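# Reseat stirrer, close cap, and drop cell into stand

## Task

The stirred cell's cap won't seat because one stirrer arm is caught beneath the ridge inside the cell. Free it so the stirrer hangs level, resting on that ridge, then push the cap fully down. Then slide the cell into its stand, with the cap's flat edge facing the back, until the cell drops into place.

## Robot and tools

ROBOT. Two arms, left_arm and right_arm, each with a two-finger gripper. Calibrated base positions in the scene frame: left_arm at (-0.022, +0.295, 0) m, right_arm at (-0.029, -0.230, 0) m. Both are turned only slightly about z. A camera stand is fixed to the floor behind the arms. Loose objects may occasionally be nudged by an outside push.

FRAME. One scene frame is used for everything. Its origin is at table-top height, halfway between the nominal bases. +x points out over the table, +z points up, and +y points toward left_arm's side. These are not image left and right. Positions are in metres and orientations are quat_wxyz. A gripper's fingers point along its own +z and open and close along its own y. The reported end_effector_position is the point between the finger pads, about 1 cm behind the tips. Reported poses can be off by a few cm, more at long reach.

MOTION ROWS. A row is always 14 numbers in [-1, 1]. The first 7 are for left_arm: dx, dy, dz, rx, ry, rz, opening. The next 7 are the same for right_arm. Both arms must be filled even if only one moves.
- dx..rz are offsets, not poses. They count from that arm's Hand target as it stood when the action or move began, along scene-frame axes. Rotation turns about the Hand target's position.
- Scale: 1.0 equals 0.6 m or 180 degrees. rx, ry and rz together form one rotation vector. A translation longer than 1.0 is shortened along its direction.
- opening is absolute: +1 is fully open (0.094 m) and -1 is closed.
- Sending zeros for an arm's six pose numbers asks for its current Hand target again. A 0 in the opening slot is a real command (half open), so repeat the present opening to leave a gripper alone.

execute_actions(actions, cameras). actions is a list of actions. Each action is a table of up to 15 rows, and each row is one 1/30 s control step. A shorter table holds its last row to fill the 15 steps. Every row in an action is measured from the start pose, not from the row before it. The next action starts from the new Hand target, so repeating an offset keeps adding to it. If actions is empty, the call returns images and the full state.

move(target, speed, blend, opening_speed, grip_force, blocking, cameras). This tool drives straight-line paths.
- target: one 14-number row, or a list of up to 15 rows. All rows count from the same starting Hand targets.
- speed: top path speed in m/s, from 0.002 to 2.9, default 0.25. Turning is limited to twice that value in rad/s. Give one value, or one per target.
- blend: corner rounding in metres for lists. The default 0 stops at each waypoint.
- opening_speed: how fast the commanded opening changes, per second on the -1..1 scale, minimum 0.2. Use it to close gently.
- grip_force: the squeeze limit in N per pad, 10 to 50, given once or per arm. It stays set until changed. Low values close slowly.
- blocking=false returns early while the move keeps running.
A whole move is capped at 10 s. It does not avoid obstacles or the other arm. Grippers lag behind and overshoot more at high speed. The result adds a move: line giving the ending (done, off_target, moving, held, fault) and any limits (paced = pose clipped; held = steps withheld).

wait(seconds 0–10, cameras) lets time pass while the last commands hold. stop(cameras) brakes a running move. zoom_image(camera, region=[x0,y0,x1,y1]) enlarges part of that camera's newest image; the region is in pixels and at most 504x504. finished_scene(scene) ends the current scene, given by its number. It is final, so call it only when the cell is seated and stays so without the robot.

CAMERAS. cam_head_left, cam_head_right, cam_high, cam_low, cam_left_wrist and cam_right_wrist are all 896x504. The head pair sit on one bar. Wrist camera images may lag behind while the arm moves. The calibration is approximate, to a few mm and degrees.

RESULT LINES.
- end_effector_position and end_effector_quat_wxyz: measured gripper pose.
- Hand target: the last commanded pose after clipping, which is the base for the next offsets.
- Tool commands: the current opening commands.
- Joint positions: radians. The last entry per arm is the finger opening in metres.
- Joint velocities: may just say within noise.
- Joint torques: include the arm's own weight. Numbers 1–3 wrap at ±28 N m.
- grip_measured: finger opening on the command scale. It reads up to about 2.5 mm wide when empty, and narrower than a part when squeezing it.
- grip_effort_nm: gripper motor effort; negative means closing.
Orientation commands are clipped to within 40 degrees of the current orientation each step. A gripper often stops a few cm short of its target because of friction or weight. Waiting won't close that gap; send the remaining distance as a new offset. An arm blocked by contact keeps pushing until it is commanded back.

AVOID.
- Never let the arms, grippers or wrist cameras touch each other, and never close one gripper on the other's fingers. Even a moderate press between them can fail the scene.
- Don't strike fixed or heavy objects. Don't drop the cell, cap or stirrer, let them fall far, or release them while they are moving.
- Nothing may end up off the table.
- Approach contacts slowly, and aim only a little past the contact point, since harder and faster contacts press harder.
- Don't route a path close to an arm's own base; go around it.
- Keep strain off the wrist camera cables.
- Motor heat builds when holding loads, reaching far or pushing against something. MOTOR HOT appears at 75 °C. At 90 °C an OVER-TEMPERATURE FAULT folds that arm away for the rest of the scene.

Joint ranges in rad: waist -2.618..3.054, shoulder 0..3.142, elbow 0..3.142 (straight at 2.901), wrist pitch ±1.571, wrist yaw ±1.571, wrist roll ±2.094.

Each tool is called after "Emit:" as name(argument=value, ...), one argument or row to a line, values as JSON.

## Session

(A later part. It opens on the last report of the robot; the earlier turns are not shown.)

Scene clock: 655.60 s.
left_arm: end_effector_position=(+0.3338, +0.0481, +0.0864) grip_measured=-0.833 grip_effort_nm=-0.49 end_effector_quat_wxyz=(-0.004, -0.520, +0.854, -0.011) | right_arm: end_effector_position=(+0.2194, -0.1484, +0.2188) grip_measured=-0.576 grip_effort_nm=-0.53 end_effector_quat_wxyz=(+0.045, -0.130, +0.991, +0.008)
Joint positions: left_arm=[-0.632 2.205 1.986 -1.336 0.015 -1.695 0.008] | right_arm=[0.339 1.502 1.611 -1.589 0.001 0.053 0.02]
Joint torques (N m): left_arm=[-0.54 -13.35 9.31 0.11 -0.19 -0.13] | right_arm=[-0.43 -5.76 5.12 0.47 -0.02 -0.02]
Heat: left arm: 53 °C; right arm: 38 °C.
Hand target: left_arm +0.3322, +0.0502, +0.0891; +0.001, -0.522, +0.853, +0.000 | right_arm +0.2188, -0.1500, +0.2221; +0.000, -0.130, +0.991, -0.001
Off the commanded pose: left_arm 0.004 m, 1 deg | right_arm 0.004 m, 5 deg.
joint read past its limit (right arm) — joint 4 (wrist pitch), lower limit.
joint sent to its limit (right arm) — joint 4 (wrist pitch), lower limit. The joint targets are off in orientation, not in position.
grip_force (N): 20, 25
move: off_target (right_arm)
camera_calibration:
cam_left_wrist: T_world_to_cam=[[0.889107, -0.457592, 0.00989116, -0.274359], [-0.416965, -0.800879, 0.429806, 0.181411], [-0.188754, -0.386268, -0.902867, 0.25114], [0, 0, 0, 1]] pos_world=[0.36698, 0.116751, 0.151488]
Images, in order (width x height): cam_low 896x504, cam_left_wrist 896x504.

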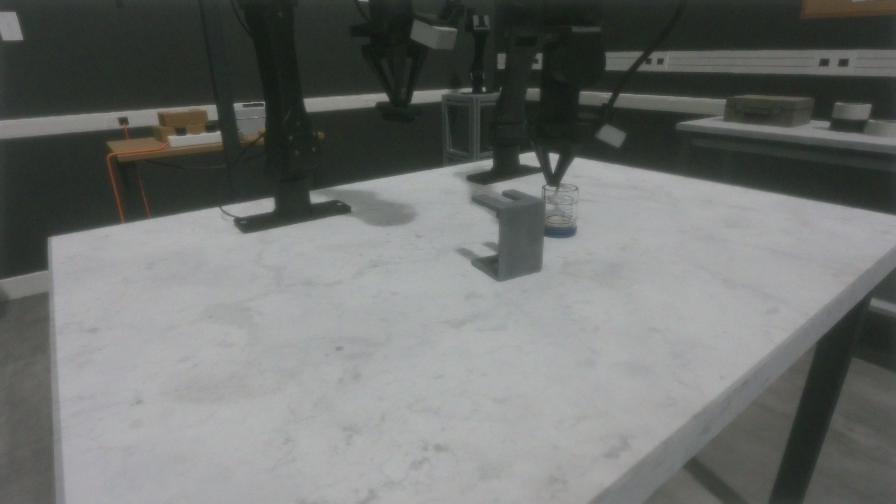

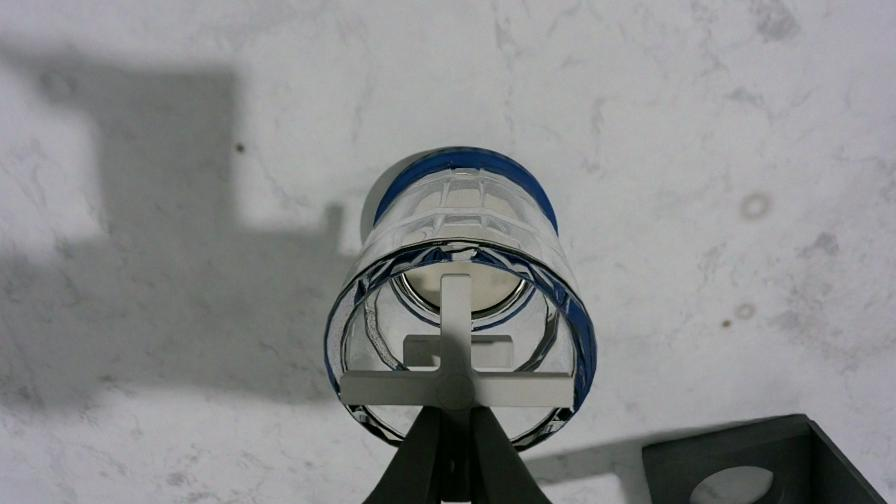

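Emit:
move(
  target=[0.002,0.004,0.01,0.0594,-0.0303,0,-1,0,0,0,0,0,0,-0.9],
  speed=0.04,
  cameras=["cam_left_wrist","cam_low"],
)

Emit:
zoom_image(
  camera="cam_left_wrist",
  region=[310, 200, 610, 500],
)

Emit:
zoom_image(
  camera="cam_low",
  region=[535, 170, 595, 245],
)

Scene clock: 672.60 s.
left_arm: end_effector_position=(+0.3344, +0.0494, +0.1045) grip_measured=-0.833 grip_effort_nm=-0.49 end_effector_quat_wxyz=(+0.086, -0.519, +0.850, +0.028) | right_arm: end_effector_position=(+0.2194, -0.1484, +0.2188) grip_measured=-0.576 grip_effort_nm=-0.52 end_effector_quat_wxyz=(+0.045, -0.130, +0.991, +0.008)
Joint positions: left_arm=[-0.71 2.218 2.068 -1.418 -0.181 -1.778 0.008] | right_arm=[0.339 1.502 1.611 -1.589 0.001 0.053 0.02]
Joint torques (N m): left_arm=[-0.66 -10.8 9.26 0.08 -0.43 -0.15] | right_arm=[-0.36 -5.71 4.9 0.51 -0.01 -0.03]
Heat: left arm: 52 °C; right arm: 38 °C.
Hand target: left_arm +0.3334, +0.0526, +0.0950; +0.090, -0.519, +0.848, +0.055 | right_arm +0.2188, -0.1500, +0.2221; +0.000, -0.130, +0.991, -0.001
Off the commanded pose: left_arm 0.010 m, 3 deg | right_arm 0.004 m, 5 deg.
joint read past its limit (right arm) — joint 4 (wrist pitch), lower limit.
joint sent to its limit (right arm) — joint 4 (wrist pitch), lower limit. The joint targets are off in orientation, not in position.
grip_force (N): 20, 25
move: off_target (left_arm, right_arm)
camera_calibration:
cam_left_wrist: T_world_to_cam=[[0.889449, -0.455613, 0.0360293, -0.277376], [-0.449598, -0.858089, 0.248082, 0.207678], [-0.0821131, -0.236855, -0.968069, 0.231814], [0, 0, 0, 1]] pos_world=[0.359119, 0.106736, 0.182884]
Images, in order (width x height): cam_low 896x504, cam_left_wrist 896x504.

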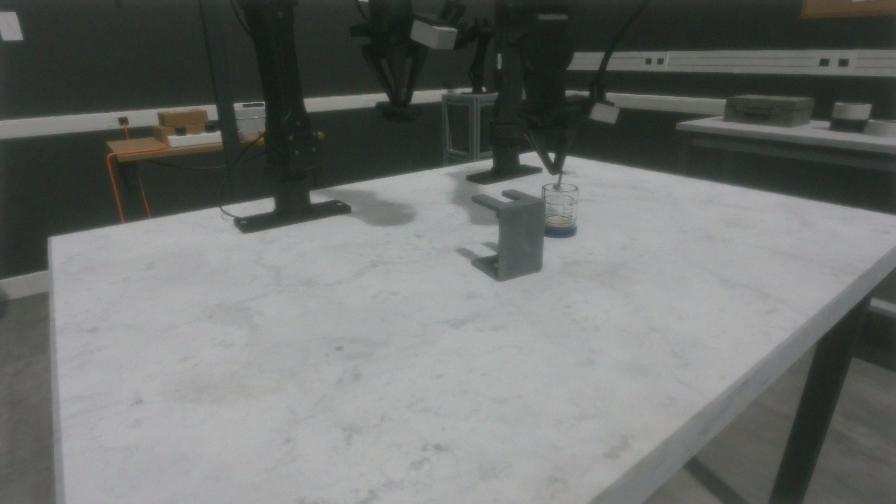

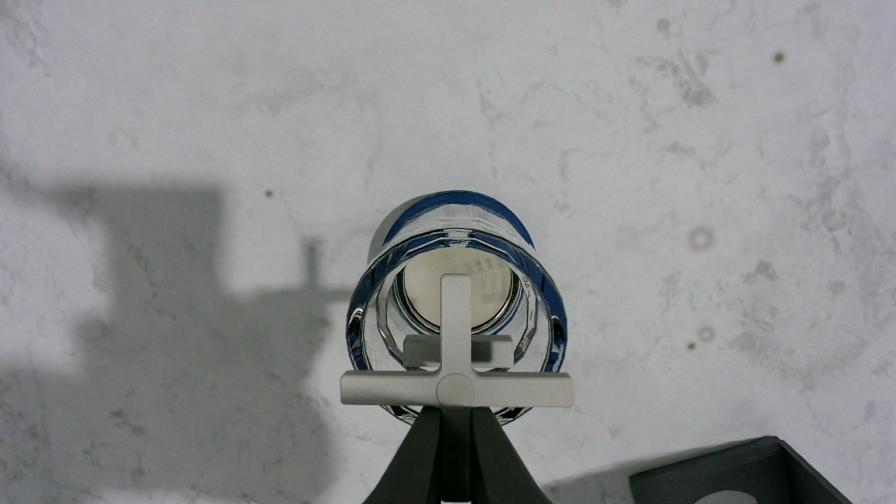

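Scaled by 1.680 from the camera's 896x504 image, which has a finer 1280x720 frame.

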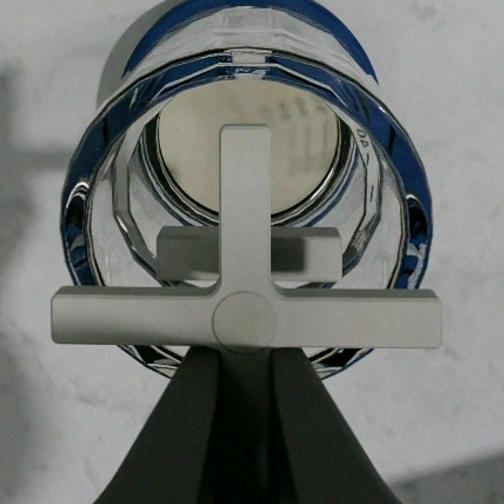

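Scaled by 6.720 from the camera's 896x504 image, which has a finer 1280x720 frame.

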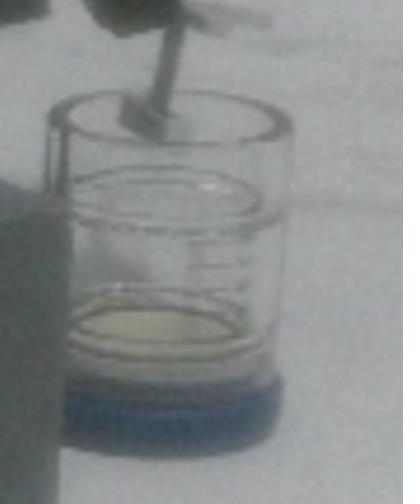

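Emit:
move(
  target=[0.004,-0.003,-0.035,0,0,0,-1,0,0,0,0,0,0,-0.9],
  speed=0.04,
  cameras=["cam_left_wrist","cam_low"],
)

Emit:
zoom_image(
  camera="cam_left_wrist",
  region=[310, 200, 610, 500],
)

Emit:
zoom_image(
  camera="cam_low",
  region=[535, 170, 595, 245],
)

Scene clock: 688.00 s.
left_arm: end_effector_position=(+0.3390, +0.0460, +0.0915) grip_measured=-0.833 grip_effort_nm=-0.49 end_effector_quat_wxyz=(+0.087, -0.520, +0.849, +0.025) | right_arm: end_effector_position=(+0.2194, -0.1484, +0.2188) grip_measured=-0.576 grip_effort_nm=-0.53 end_effector_quat_wxyz=(+0.045, -0.130, +0.991, +0.008)
Joint positions: left_arm=[-0.71 2.234 2.042 -1.369 -0.182 -1.779 0.008] | right_arm=[0.339 1.502 1.611 -1.589 0.001 0.053 0.02]
Joint torques (N m): left_arm=[-0.62 -11.11 6.04 0.34 -0.4 -0.14] | right_arm=[-0.44 -5.81 5.09 0.46 0.02 -0.01]
Heat: left arm: 49 °C; right arm: 38 °C.
Hand target: left_arm +0.3357, +0.0508, +0.0740; +0.090, -0.520, +0.848, +0.055 | right_arm +0.2188, -0.1500, +0.2221; +0.000, -0.130, +0.991, -0.001
Off the commanded pose: left_arm 0.018 m, 3 deg | right_arm 0.004 m, 5 deg.
joint read past its limit (right arm) — joint 4 (wrist pitch), lower limit.
joint sent to its limit (right arm) — joint 4 (wrist pitch), lower limit. The joint targets are off in orientation, not in position.
grip_force (N): 20, 25
move: off_target (left_arm, right_arm)
camera_calibration:
cam_left_wrist: T_world_to_cam=[[0.889545, -0.454804, 0.0431756, -0.283329], [-0.450497, -0.857546, 0.248328, 0.210255], [-0.0759155, -0.240349, -0.967713, 0.216755], [0, 0, 0, 1]] pos_world=[0.363208, 0.103541, 0.169777]
Images, in order (width x height): cam_low 896x504, cam_left_wrist 896x504.

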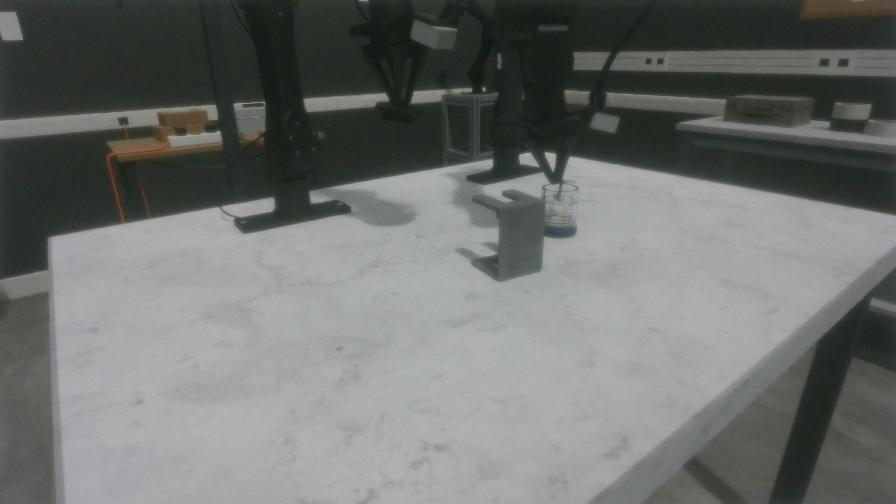

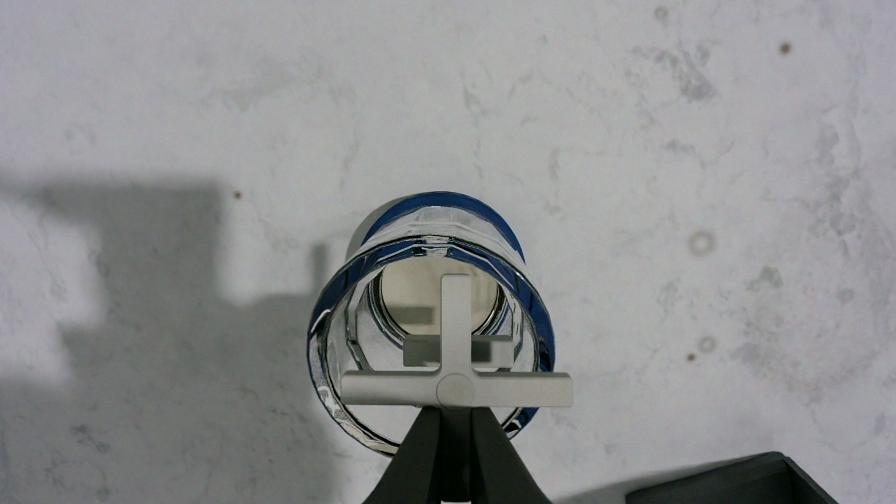

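Scaled by 1.680 from the camera's 896x504 image, which has a finer 1280x720 frame.

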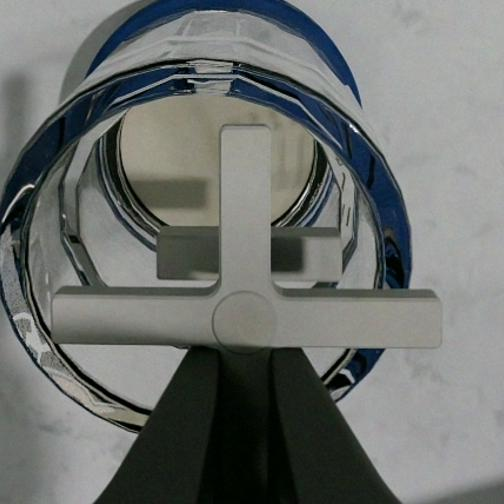

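Scaled by 6.720 from the camera's 896x504 image, which has a finer 1280x720 frame.

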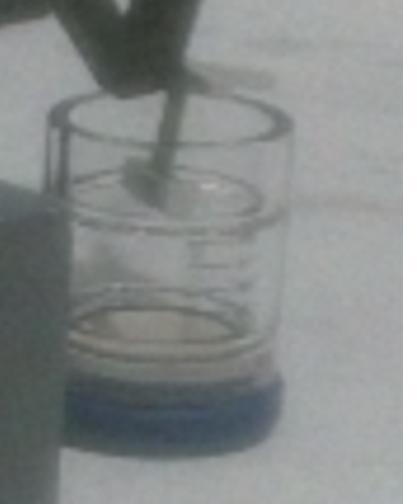

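Emit:
move(
  target=[-0.009,0.002,-0.01,0,0,0,-1,0,0,0,0,0,0,-0.9],
  speed=0.04,
  cameras=["cam_left_wrist"],
)

Emit:
zoom_image(
  camera="cam_left_wrist",
  region=[310, 200, 610, 500],
)

Scene clock: 704.57 s.
left_arm: end_effector_position=(+0.3342, +0.0479, +0.0771) grip_measured=-0.833 grip_effort_nm=-0.49 end_effector_quat_wxyz=(+0.086, -0.519, +0.850, +0.036) | right_arm: end_effector_position=(+0.2194, -0.1484, +0.2188) grip_measured=-0.576 grip_effort_nm=-0.53 end_effector_quat_wxyz=(+0.045, -0.130, +0.991, +0.008)
Joint positions: left_arm=[-0.715 2.234 1.985 -1.333 -0.186 -1.784 0.008] | right_arm=[0.339 1.502 1.611 -1.589 0.001 0.053 0.02]
Joint torques (N m): left_arm=[-0.62 -12.89 5.85 0.32 -0.36 -0.17] | right_arm=[-0.36 -5.78 5.11 0.48 0.05 -0.01]
Heat: left arm: 47 °C; right arm: 38 °C.
Hand target: left_arm +0.3303, +0.0520, +0.0680; +0.090, -0.519, +0.848, +0.055 | right_arm +0.2188, -0.1500, +0.2221; +0.000, -0.130, +0.991, -0.001
Off the commanded pose: left_arm 0.011 m, 2 deg | right_arm 0.004 m, 5 deg.
joint read past its limit (right arm) — joint 4 (wrist pitch), lower limit.
joint sent to its limit (right arm) — joint 4 (wrist pitch), lower limit. The joint targets are off in orientation, not in position.
grip_force (N): 20, 25
move: off_target (left_arm, right_arm)
camera_calibration:
cam_left_wrist: T_world_to_cam=[[0.890097, -0.455144, 0.0239136, -0.276222], [-0.447075, -0.86171, 0.239958, 0.21306], [-0.088609, -0.224277, -0.970489, 0.206625], [0, 0, 0, 1]] pos_world=[0.359427, 0.104217, 0.156007]
Images, in order (width x height): cam_left_wrist 896x504.

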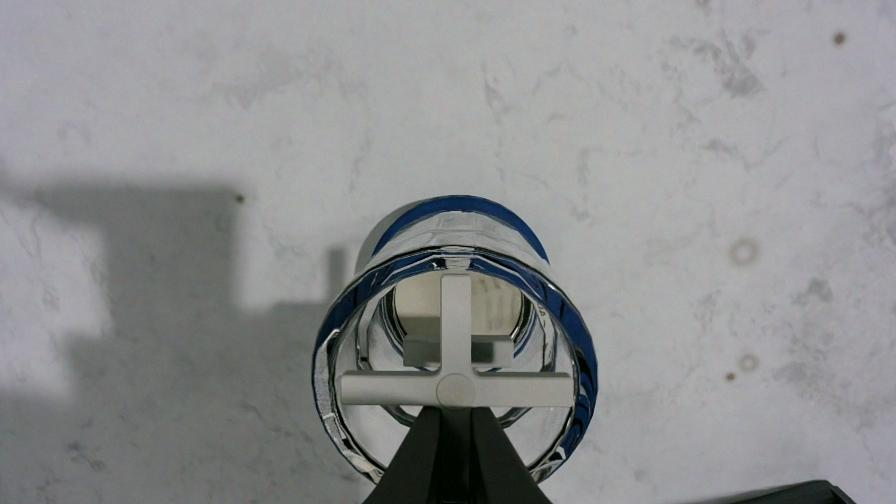

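Scaled by 1.680 from the camera's 896x504 image, which has a finer 1280x720 frame.

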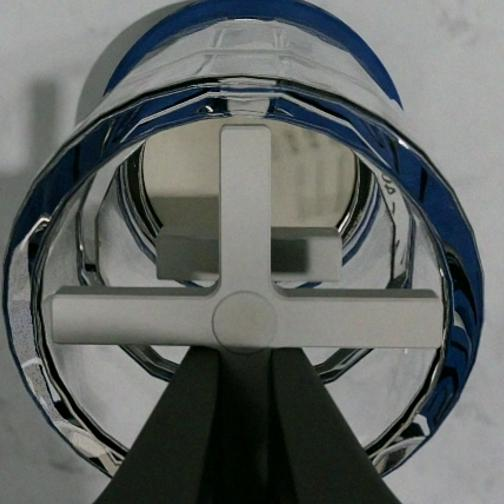

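Emit:
move(
  target=[0.002,0.001,-0.012,0,0,0,-1,0,0,0,0,0,0,-0.9],
  speed=0.04,
  cameras=["cam_left_wrist","cam_low"],
)

Emit:
zoom_image(
  camera="cam_left_wrist",
  region=[310, 200, 610, 500],
)

Emit:
zoom_image(
  camera="cam_low",
  region=[535, 170, 595, 245],
)

Scene clock: 713.07 s.
left_arm: end_effector_position=(+0.3344, +0.0478, +0.0734) grip_measured=-0.833 grip_effort_nm=-0.49 end_effector_quat_wxyz=(+0.086, -0.519, +0.849, +0.035) | right_arm: end_effector_position=(+0.2194, -0.1484, +0.2188) grip_measured=-0.576 grip_effort_nm=-0.53 end_effector_quat_wxyz=(+0.045, -0.130, +0.991, +0.008)
Joint positions: left_arm=[-0.715 2.234 1.97 -1.317 -0.187 -1.785 0.008] | right_arm=[0.339 1.502 1.611 -1.589 0.001 0.053 0.02]
Joint velocities: left_arm=[0.007 0.007 0.007 0.022 -0.037 0.154 0] | right_arm=[within noise]
Joint torques (N m): left_arm=[-0.4 -12.64 5.12 0.43 -0.35 -0.12] | right_arm=[-0.36 -5.59 4.96 0.51 -0.02 -0.04]
Heat: left arm: 47 °C; right arm: 38 °C.
Hand target: left_arm +0.3315, +0.0527, +0.0608; +0.090, -0.519, +0.848, +0.055 | right_arm +0.2188, -0.1500, +0.2221; +0.000, -0.130, +0.991, -0.001
Off the commanded pose: left_arm 0.014 m, 2 deg | right_arm 0.004 m, 5 deg.
joint read past its limit (right arm) — joint 4 (wrist pitch), lower limit.
joint sent to its limit (right arm) — joint 4 (wrist pitch), lower limit. The joint targets are off in orientation, not in position.
grip_force (N): 20, 25
move: off_target (left_arm, right_arm)
camera_calibration:
cam_left_wrist: T_world_to_cam=[[0.890268, -0.454743, 0.0251408, -0.276513], [-0.446971, -0.861792, 0.239858, 0.213955], [-0.0874075, -0.224775, -0.970482, 0.202758], [0, 0, 0, 1]] pos_world=[0.359525, 0.104217, 0.152406]
Images, in order (width x height): cam_low 896x504, cam_left_wrist 896x504.

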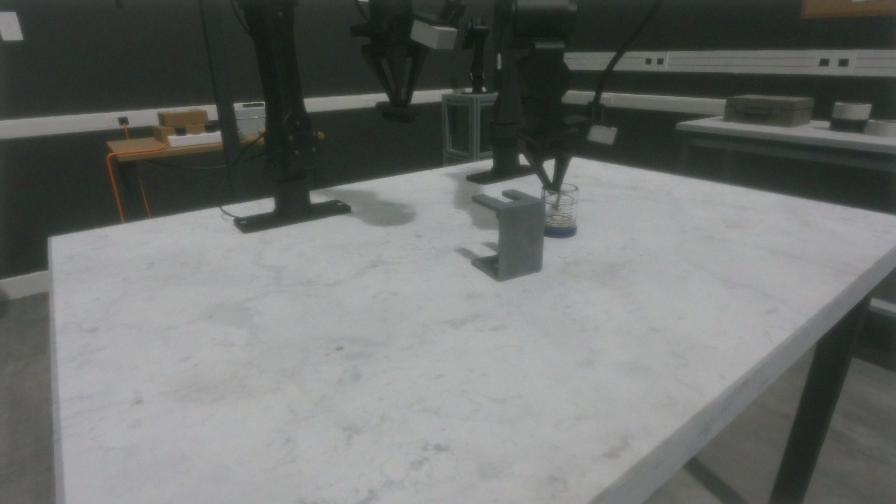

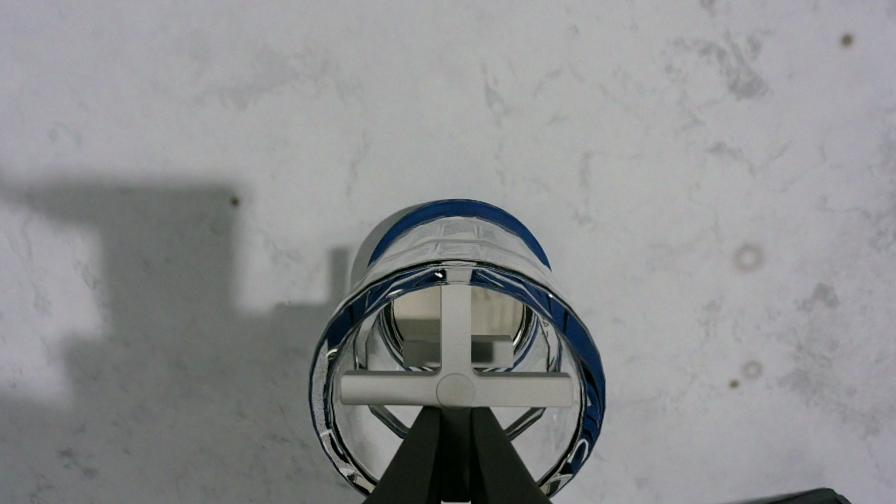

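Scaled by 1.680 from the camera's 896x504 image, which has a finer 1280x720 frame.

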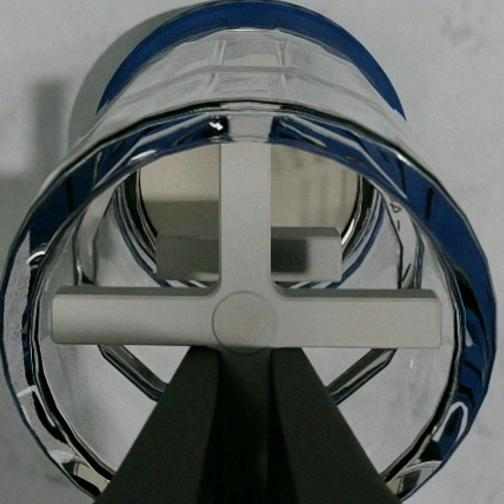

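Scaled by 6.720 from the camera's 896x504 image, which has a finer 1280x720 frame.

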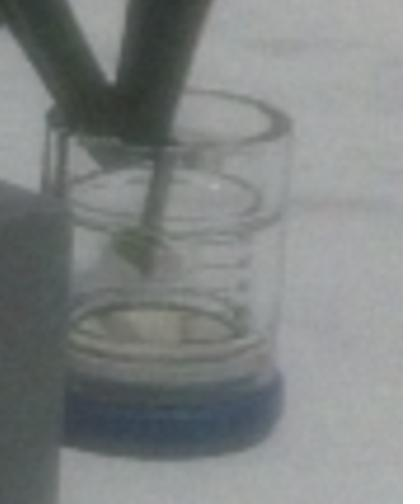

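Emit:
move(
  target=[0,0,-0.015,0,0,0,-1,0,0,0,0,0,0,-0.9],
  speed=0.04,
  cameras=["cam_left_wrist","cam_low"],
)

Emit:
zoom_image(
  camera="cam_left_wrist",
  region=[310, 200, 610, 500],
)

Emit:
zoom_image(
  camera="cam_low",
  region=[535, 170, 595, 245],
)

Scene clock: 723.53 s.
left_arm: end_effector_position=(+0.3347, +0.0492, +0.0715) grip_measured=-0.833 grip_effort_nm=-0.49 end_effector_quat_wxyz=(+0.090, -0.519, +0.849, +0.036) | right_arm: end_effector_position=(+0.2194, -0.1484, +0.2188) grip_measured=-0.576 grip_effort_nm=-0.53 end_effector_quat_wxyz=(+0.045, -0.130, +0.991, +0.008)
Joint positions: left_arm=[-0.716 2.229 1.954 -1.305 -0.195 -1.785 0.008] | right_arm=[0.339 1.502 1.611 -1.589 0.001 0.053 0.02]
Joint torques (N m): left_arm=[-0.36 -11.93 3.64 0.63 -0.26 -0.12] | right_arm=[-0.46 -5.89 4.98 0.44 0.02 -0.04]
Heat: left arm: 47 °C; right arm: 38 °C.
Hand target: left_arm +0.3315, +0.0527, +0.0517; +0.090, -0.520, +0.848, +0.055 | right_arm +0.2188, -0.1500, +0.2221; +0.000, -0.130, +0.991, -0.001
Off the commanded pose: left_arm 0.020 m, 2 deg | right_arm 0.004 m, 5 deg.
joint read past its limit (right arm) — joint 4 (wrist pitch), lower limit.
joint sent to its limit (right arm) — joint 4 (wrist pitch), lower limit. The joint targets are off in orientation, not in position.
grip_force (N): 20, 25
move: off_target (left_arm, right_arm)
camera_calibration:
cam_left_wrist: T_world_to_cam=[[0.889901, -0.455298, 0.0279416, -0.276206], [-0.448777, -0.862891, 0.232419, 0.21692], [-0.0817095, -0.21937, -0.972214, 0.199147], [0, 0, 0, 1]] pos_world=[0.359417, 0.105109, 0.150915]
Images, in order (width x height): cam_low 896x504, cam_left_wrist 896x504.

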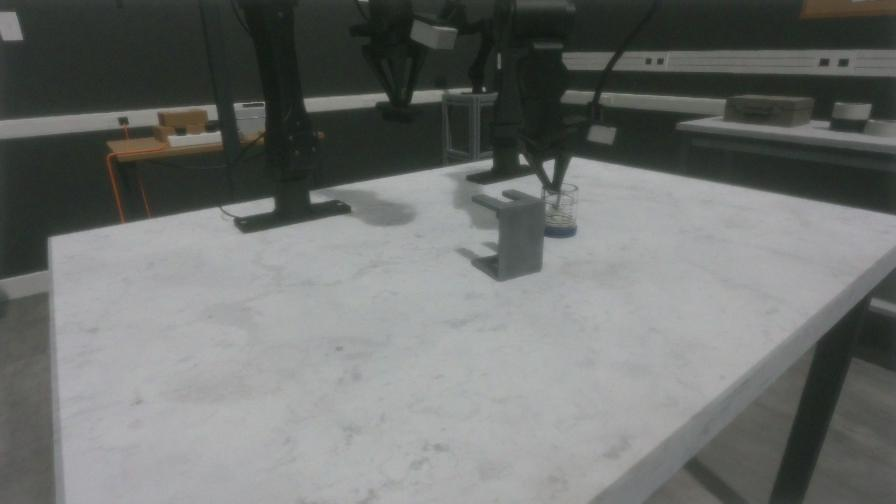

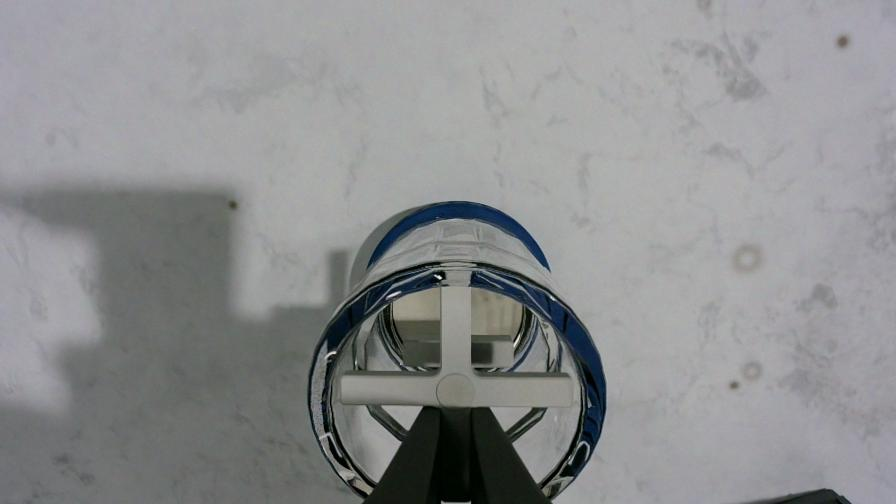

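Scaled by 1.680 from the camera's 896x504 image, which has a finer 1280x720 frame.

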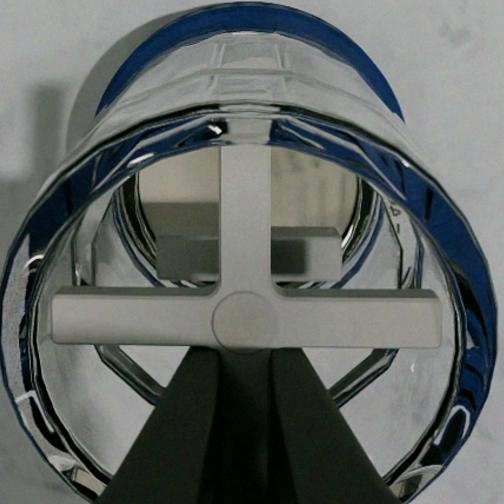

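Scaled by 6.720 from the camera's 896x504 image, which has a finer 1280x720 frame.

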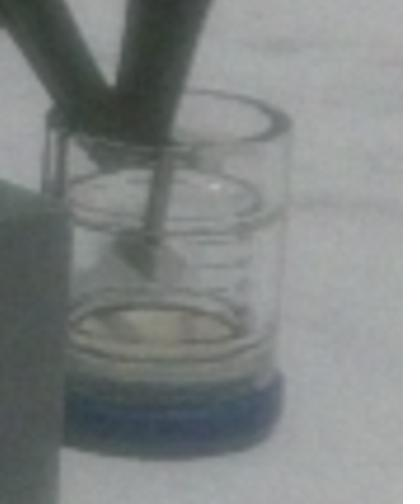

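Emit:
move(
  target=[
    [0,0,0.03,0,0,0,-1,0,0,0,0,0,0,-0.9],
    [0.004,0.008,0.03,-0.02,0.01,0,-1,0,0,0,0,0,0,-0.9],
  ],
  speed=0.04,
  cameras=["cam_left_wrist","cam_low"],
)

Emit:
zoom_image(
  camera="cam_left_wrist",
  region=[310, 200, 610, 500],
)

Emit:
zoom_image(
  camera="cam_low",
  region=[535, 170, 595, 245],
)

Scene clock: 751.70 s.
left_arm: end_effector_position=(+0.3346, +0.0511, +0.0713) grip_measured=-0.833 grip_effort_nm=-0.49 end_effector_quat_wxyz=(+0.060, -0.522, +0.850, +0.028) | right_arm: end_effector_position=(+0.2194, -0.1484, +0.2188) grip_measured=-0.576 grip_effort_nm=-0.53 end_effector_quat_wxyz=(+0.045, -0.130, +0.991, +0.008)
Joint positions: left_arm=[-0.687 2.229 1.961 -1.313 -0.133 -1.76 0.008] | right_arm=[0.339 1.502 1.611 -1.589 0.001 0.053 0.02]
Joint torques (N m): left_arm=[0.83 -14.38 6.11 0.33 -0.16 0.11] | right_arm=[-0.46 -5.74 4.97 0.46 0 -0.02]
Heat: left arm: 46 °C; right arm: 38 °C.
Hand target: left_arm +0.3339, +0.0576, +0.0697; +0.060, -0.521, +0.851, +0.036 | right_arm +0.2188, -0.1500, +0.2221; +0.000, -0.130, +0.991, -0.001
Off the commanded pose: left_arm 0.007 m, 1 deg | right_arm 0.004 m, 5 deg.
joint read past its limit (right arm) — joint 4 (wrist pitch), lower limit.
joint sent to its limit (right arm) — joint 4 (wrist pitch), lower limit. The joint targets are off in orientation, not in position.
grip_force (N): 20, 25
move: off_target (right_arm)
camera_calibration:
cam_left_wrist: T_world_to_cam=[[0.89284, -0.450262, 0.0100611, -0.275232], [-0.433578, -0.853284, 0.289683, 0.208873], [-0.121848, -0.263003, -0.95707, 0.213963], [0, 0, 0, 1]] pos_world=[0.362372, 0.110575, 0.14704]
Images, in order (width x height): cam_low 896x504, cam_left_wrist 896x504.

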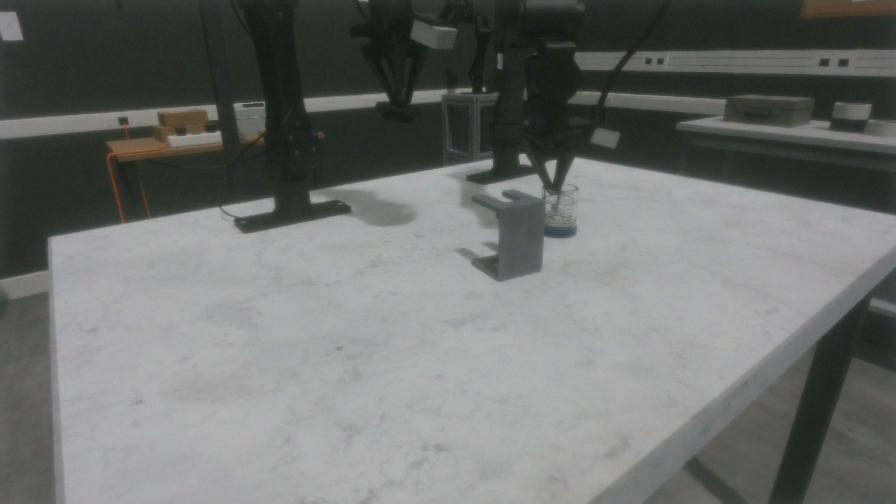

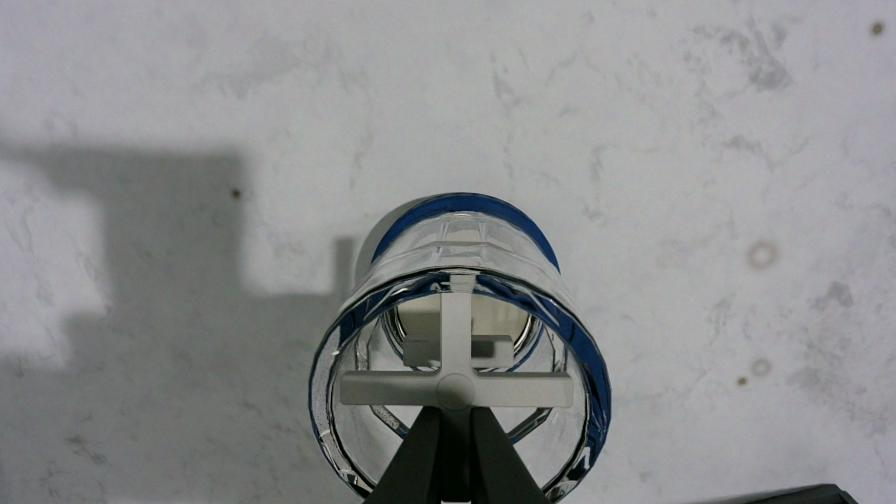

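Scaled by 1.680 from the camera's 896x504 image, which has a finer 1280x720 frame.

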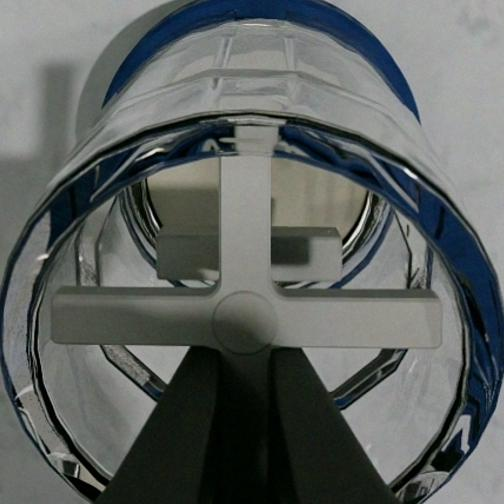

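Scaled by 6.720 from the camera's 896x504 image, which has a finer 1280x720 frame.

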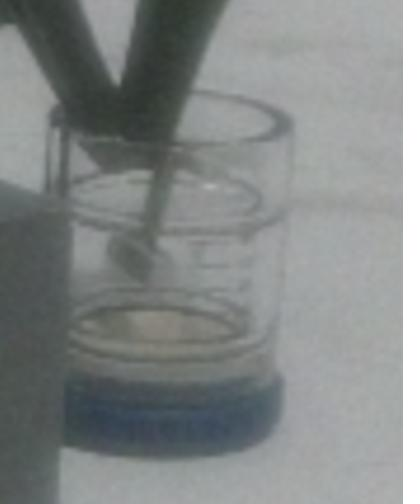

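Emit:
move(
  target=[0.0,0.00,-0.022,0,0,0,-1,0,0,0,0,0,0,-0.9],
  speed=0.04,
  cameras=["cam_left_wrist","cam_low"],
)

Emit:
zoom_image(
  camera="cam_left_wrist",
  region=[310, 200, 610, 500],
)

Emit:
zoom_image(
  camera="cam_low",
  region=[535, 170, 595, 245],
)

Scene clock: 758.77 s.
left_arm: end_effector_position=(+0.3349, +0.0508, +0.0709) grip_measured=-0.833 grip_effort_nm=-0.49 end_effector_quat_wxyz=(+0.063, -0.522, +0.850, +0.022) | right_arm: end_effector_position=(+0.2194, -0.1484, +0.2188) grip_measured=-0.576 grip_effort_nm=-0.53 end_effector_quat_wxyz=(+0.045, -0.130, +0.991, +0.008)
Joint positions: left_arm=[-0.687 2.216 1.937 -1.289 -0.133 -1.759 0.008] | right_arm=[0.339 1.502 1.611 -1.589 0.001 0.053 0.02]
Joint torques (N m): left_arm=[0.83 -12.9 4.12 0.64 -0.14 0.09] | right_arm=[-0.51 -5.67 5.07 0.46 0 -0.04]
Heat: left arm: 47 °C; right arm: 38 °C.
Hand target: left_arm +0.3339, +0.0575, +0.0566; +0.060, -0.521, +0.851, +0.036 | right_arm +0.2188, -0.1500, +0.2221; +0.000, -0.130, +0.991, -0.001
Off the commanded pose: left_arm 0.016 m, 2 deg | right_arm 0.004 m, 5 deg.
joint read past its limit (right arm) — joint 4 (wrist pitch), lower limit.
joint sent to its limit (right arm) — joint 4 (wrist pitch), lower limit. The joint targets are off in orientation, not in position.
grip_force (N): 20, 25
move: off_target (left_arm, right_arm)
camera_calibration:
cam_left_wrist: T_world_to_cam=[[0.892153, -0.451145, 0.0230248, -0.276268], [-0.437586, -0.850436, 0.292023, 0.209931], [-0.112164, -0.270604, -0.956134, 0.210607], [0, 0, 0, 1]] pos_world=[0.361959, 0.110886, 0.146425]
Images, in order (width x height): cam_low 896x504, cam_left_wrist 896x504.

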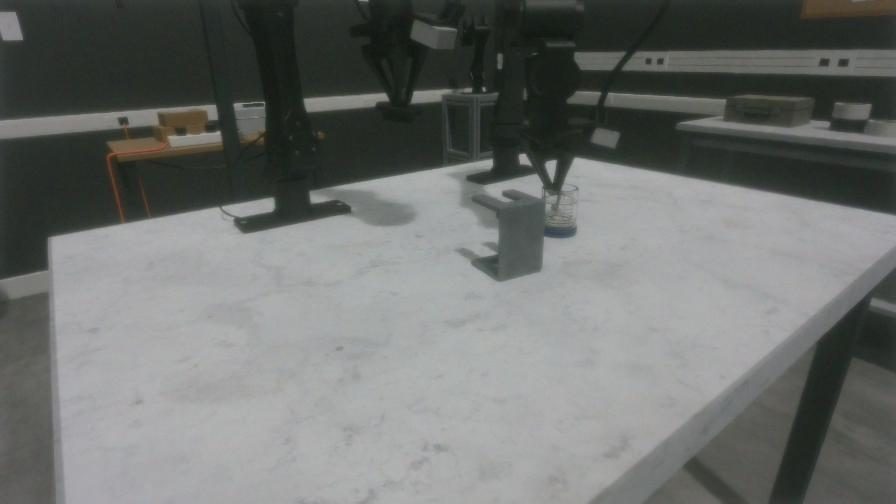

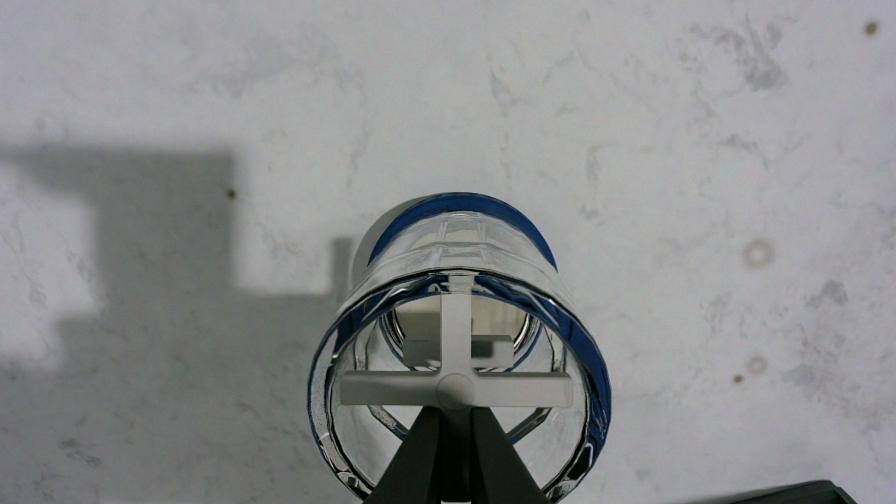

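Scaled by 1.680 from the camera's 896x504 image, which has a finer 1280x720 frame.

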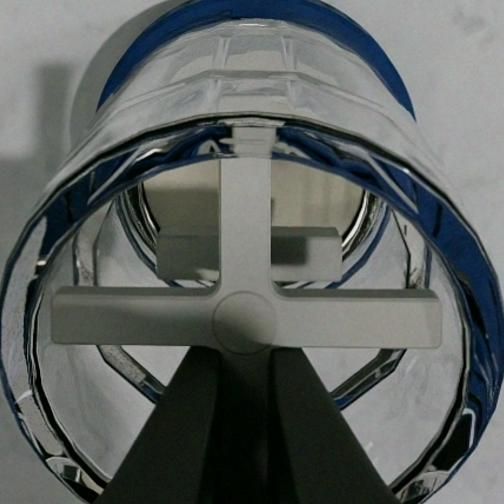

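Scaled by 6.720 from the camera's 896x504 image, which has a finer 1280x720 frame.

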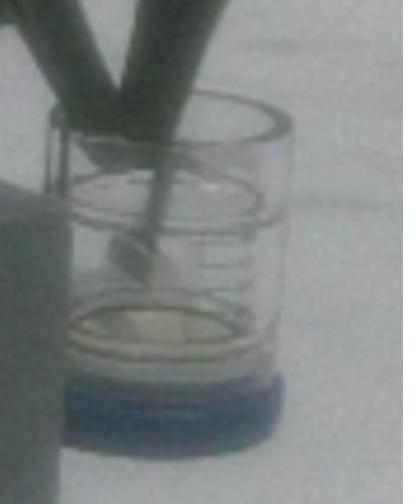

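Emit:
move(
  target=[0.0,0.002,-0.004,0.04,-0.02,0,-1,0,0,0,0,0,0,-0.9],
  speed=0.03,
  cameras=["cam_left_wrist","cam_low"],
)

Emit:
zoom_image(
  camera="cam_left_wrist",
  region=[310, 200, 610, 500],
)

Emit:
zoom_image(
  camera="cam_low",
  region=[535, 170, 595, 245],
)

Scene clock: 778.10 s.
left_arm: end_effector_position=(+0.3360, +0.0490, +0.0732) grip_measured=-0.833 grip_effort_nm=-0.49 end_effector_quat_wxyz=(+0.110, -0.518, +0.847, +0.035) | right_arm: end_effector_position=(+0.2194, -0.1484, +0.2188) grip_measured=-0.576 grip_effort_nm=-0.53 end_effector_quat_wxyz=(+0.045, -0.130, +0.991, +0.008)
Joint positions: left_arm=[-0.729 2.218 1.937 -1.286 -0.232 -1.797 0.008] | right_arm=[0.339 1.502 1.611 -1.589 0.001 0.053 0.02]
Joint torques (N m): left_arm=[-0.34 -10.24 6.46 0.23 -0.64 -0.18] | right_arm=[-0.39 -5.7 5.01 0.47 0.01 -0.01]
Heat: left arm: 49 °C; right arm: 38 °C.
Hand target: left_arm +0.3339, +0.0586, +0.0541; +0.119, -0.517, +0.844, +0.073 | right_arm +0.2188, -0.1500, +0.2221; +0.000, -0.130, +0.991, -0.001
Off the commanded pose: left_arm 0.021 m, 5 deg | right_arm 0.004 m, 5 deg.
joint read past its limit (right arm) — joint 4 (wrist pitch), lower limit.
joint sent to its limit (right arm) — joint 4 (wrist pitch), lower limit. The joint targets are off in orientation, not in position.
grip_force (N): 20, 25
move: off_target (left_arm, right_arm)
camera_calibration:
cam_left_wrist: T_world_to_cam=[[0.887801, -0.45744, 0.0505853, -0.278241], [-0.457765, -0.866344, 0.199748, 0.222511], [-0.0475484, -0.200493, -0.978541, 0.18897], [0, 0, 0, 1]] pos_world=[0.357865, 0.10338, 0.154544]
Images, in order (width x height): cam_low 896x504, cam_left_wrist 896x504.

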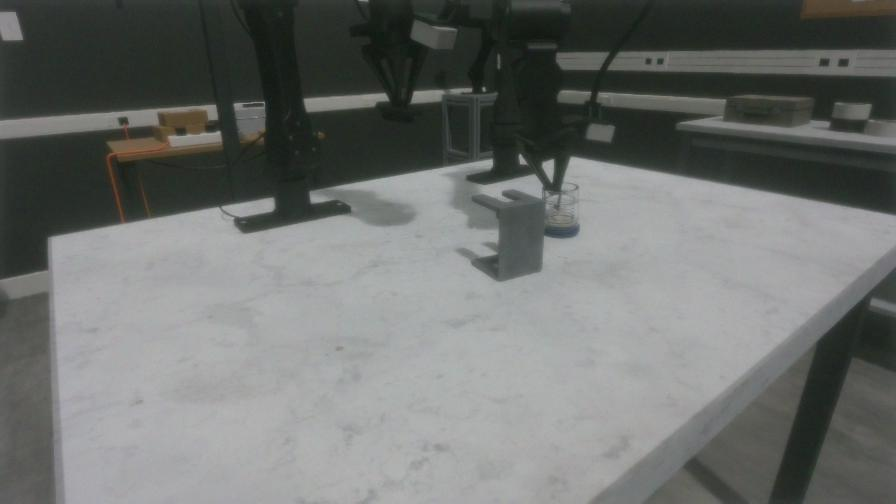

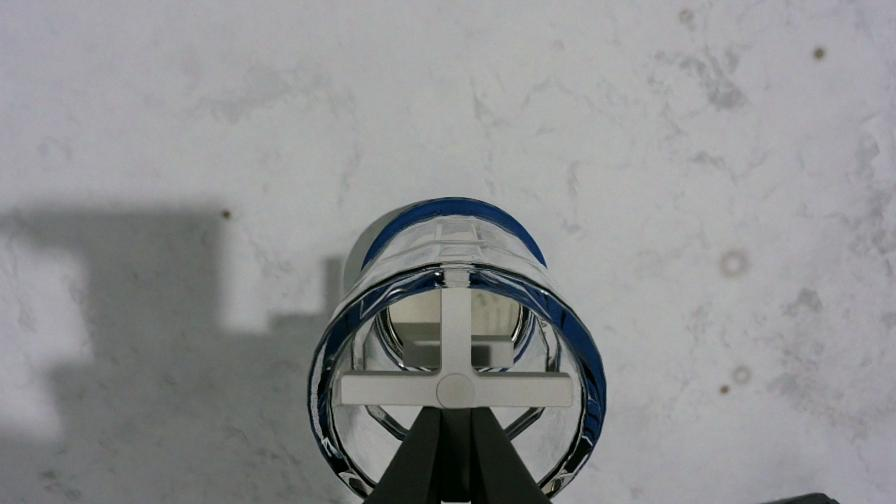

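Scaled by 1.680 from the camera's 896x504 image, which has a finer 1280x720 frame.

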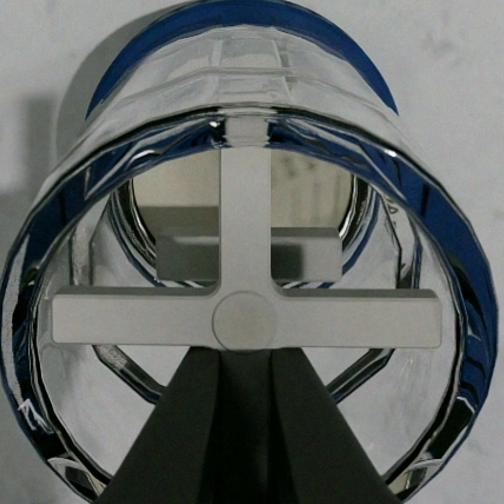

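Scaled by 6.720 from the camera's 896x504 image, which has a finer 1280x720 frame.

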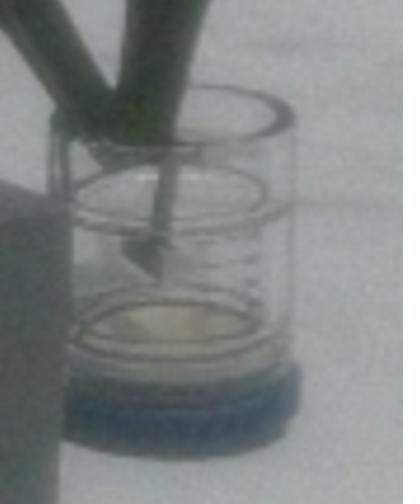

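Emit:
move(
  target=[0.0,0.0,0.018,0,0,0,-1,0,0,0,0,0,0,-0.9],
  speed=0.03,
  cameras=["cam_left_wrist"],
)

Emit:
zoom_image(
  camera="cam_left_wrist",
  region=[310, 200, 610, 500],
)

Scene clock: 787.03 s.
left_arm: end_effector_position=(+0.3356, +0.0527, +0.0754) grip_measured=-0.833 grip_effort_nm=-0.49 end_effector_quat_wxyz=(+0.116, -0.517, +0.847, +0.043) | right_arm: end_effector_position=(+0.2194, -0.1484, +0.2188) grip_measured=-0.576 grip_effort_nm=-0.53 end_effector_quat_wxyz=(+0.045, -0.130, +0.991, +0.008)
Joint positions: left_arm=[-0.729 2.218 1.943 -1.304 -0.247 -1.798 0.008] | right_arm=[0.339 1.502 1.611 -1.589 0.001 0.053 0.02]
Joint torques (N m): left_arm=[-0.16 -10.56 9.18 -0.01 -0.48 -0.14] | right_arm=[-0.42 -5.75 5.12 0.48 0.01 -0.02]
Heat: left arm: 48 °C; right arm: 38 °C.
Hand target: left_arm +0.3338, +0.0587, +0.0649; +0.119, -0.517, +0.844, +0.073 | right_arm +0.2188, -0.1500, +0.2221; +0.000, -0.130, +0.991, -0.001
Off the commanded pose: left_arm 0.012 m, 4 deg | right_arm 0.004 m, 5 deg.
joint read past its limit (right arm) — joint 4 (wrist pitch), lower limit.
joint sent to its limit (right arm) — joint 4 (wrist pitch), lower limit. The joint targets are off in orientation, not in position.
grip_force (N): 20, 25
move: off_target (left_arm, right_arm)
camera_calibration:
cam_left_wrist: T_world_to_cam=[[0.888058, -0.457694, 0.0432414, -0.275866], [-0.45739, -0.870134, 0.183468, 0.22637], [-0.0463463, -0.182708, -0.982074, 0.190695], [0, 0, 0, 1]] pos_world=[0.357362, 0.105551, 0.157674]
Images, in order (width x height): cam_left_wrist 896x504.

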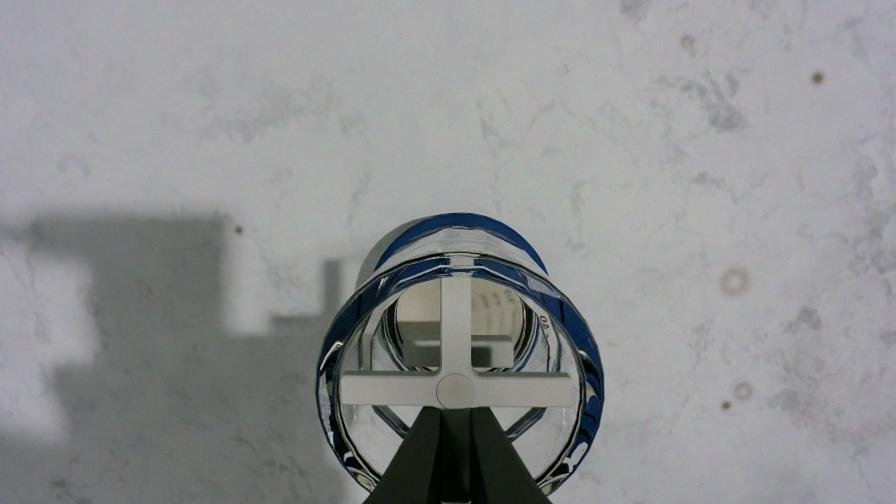

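Scaled by 1.680 from the camera's 896x504 image, which has a finer 1280x720 frame.

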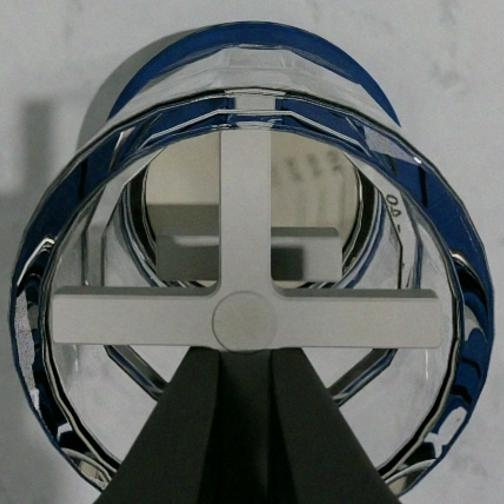

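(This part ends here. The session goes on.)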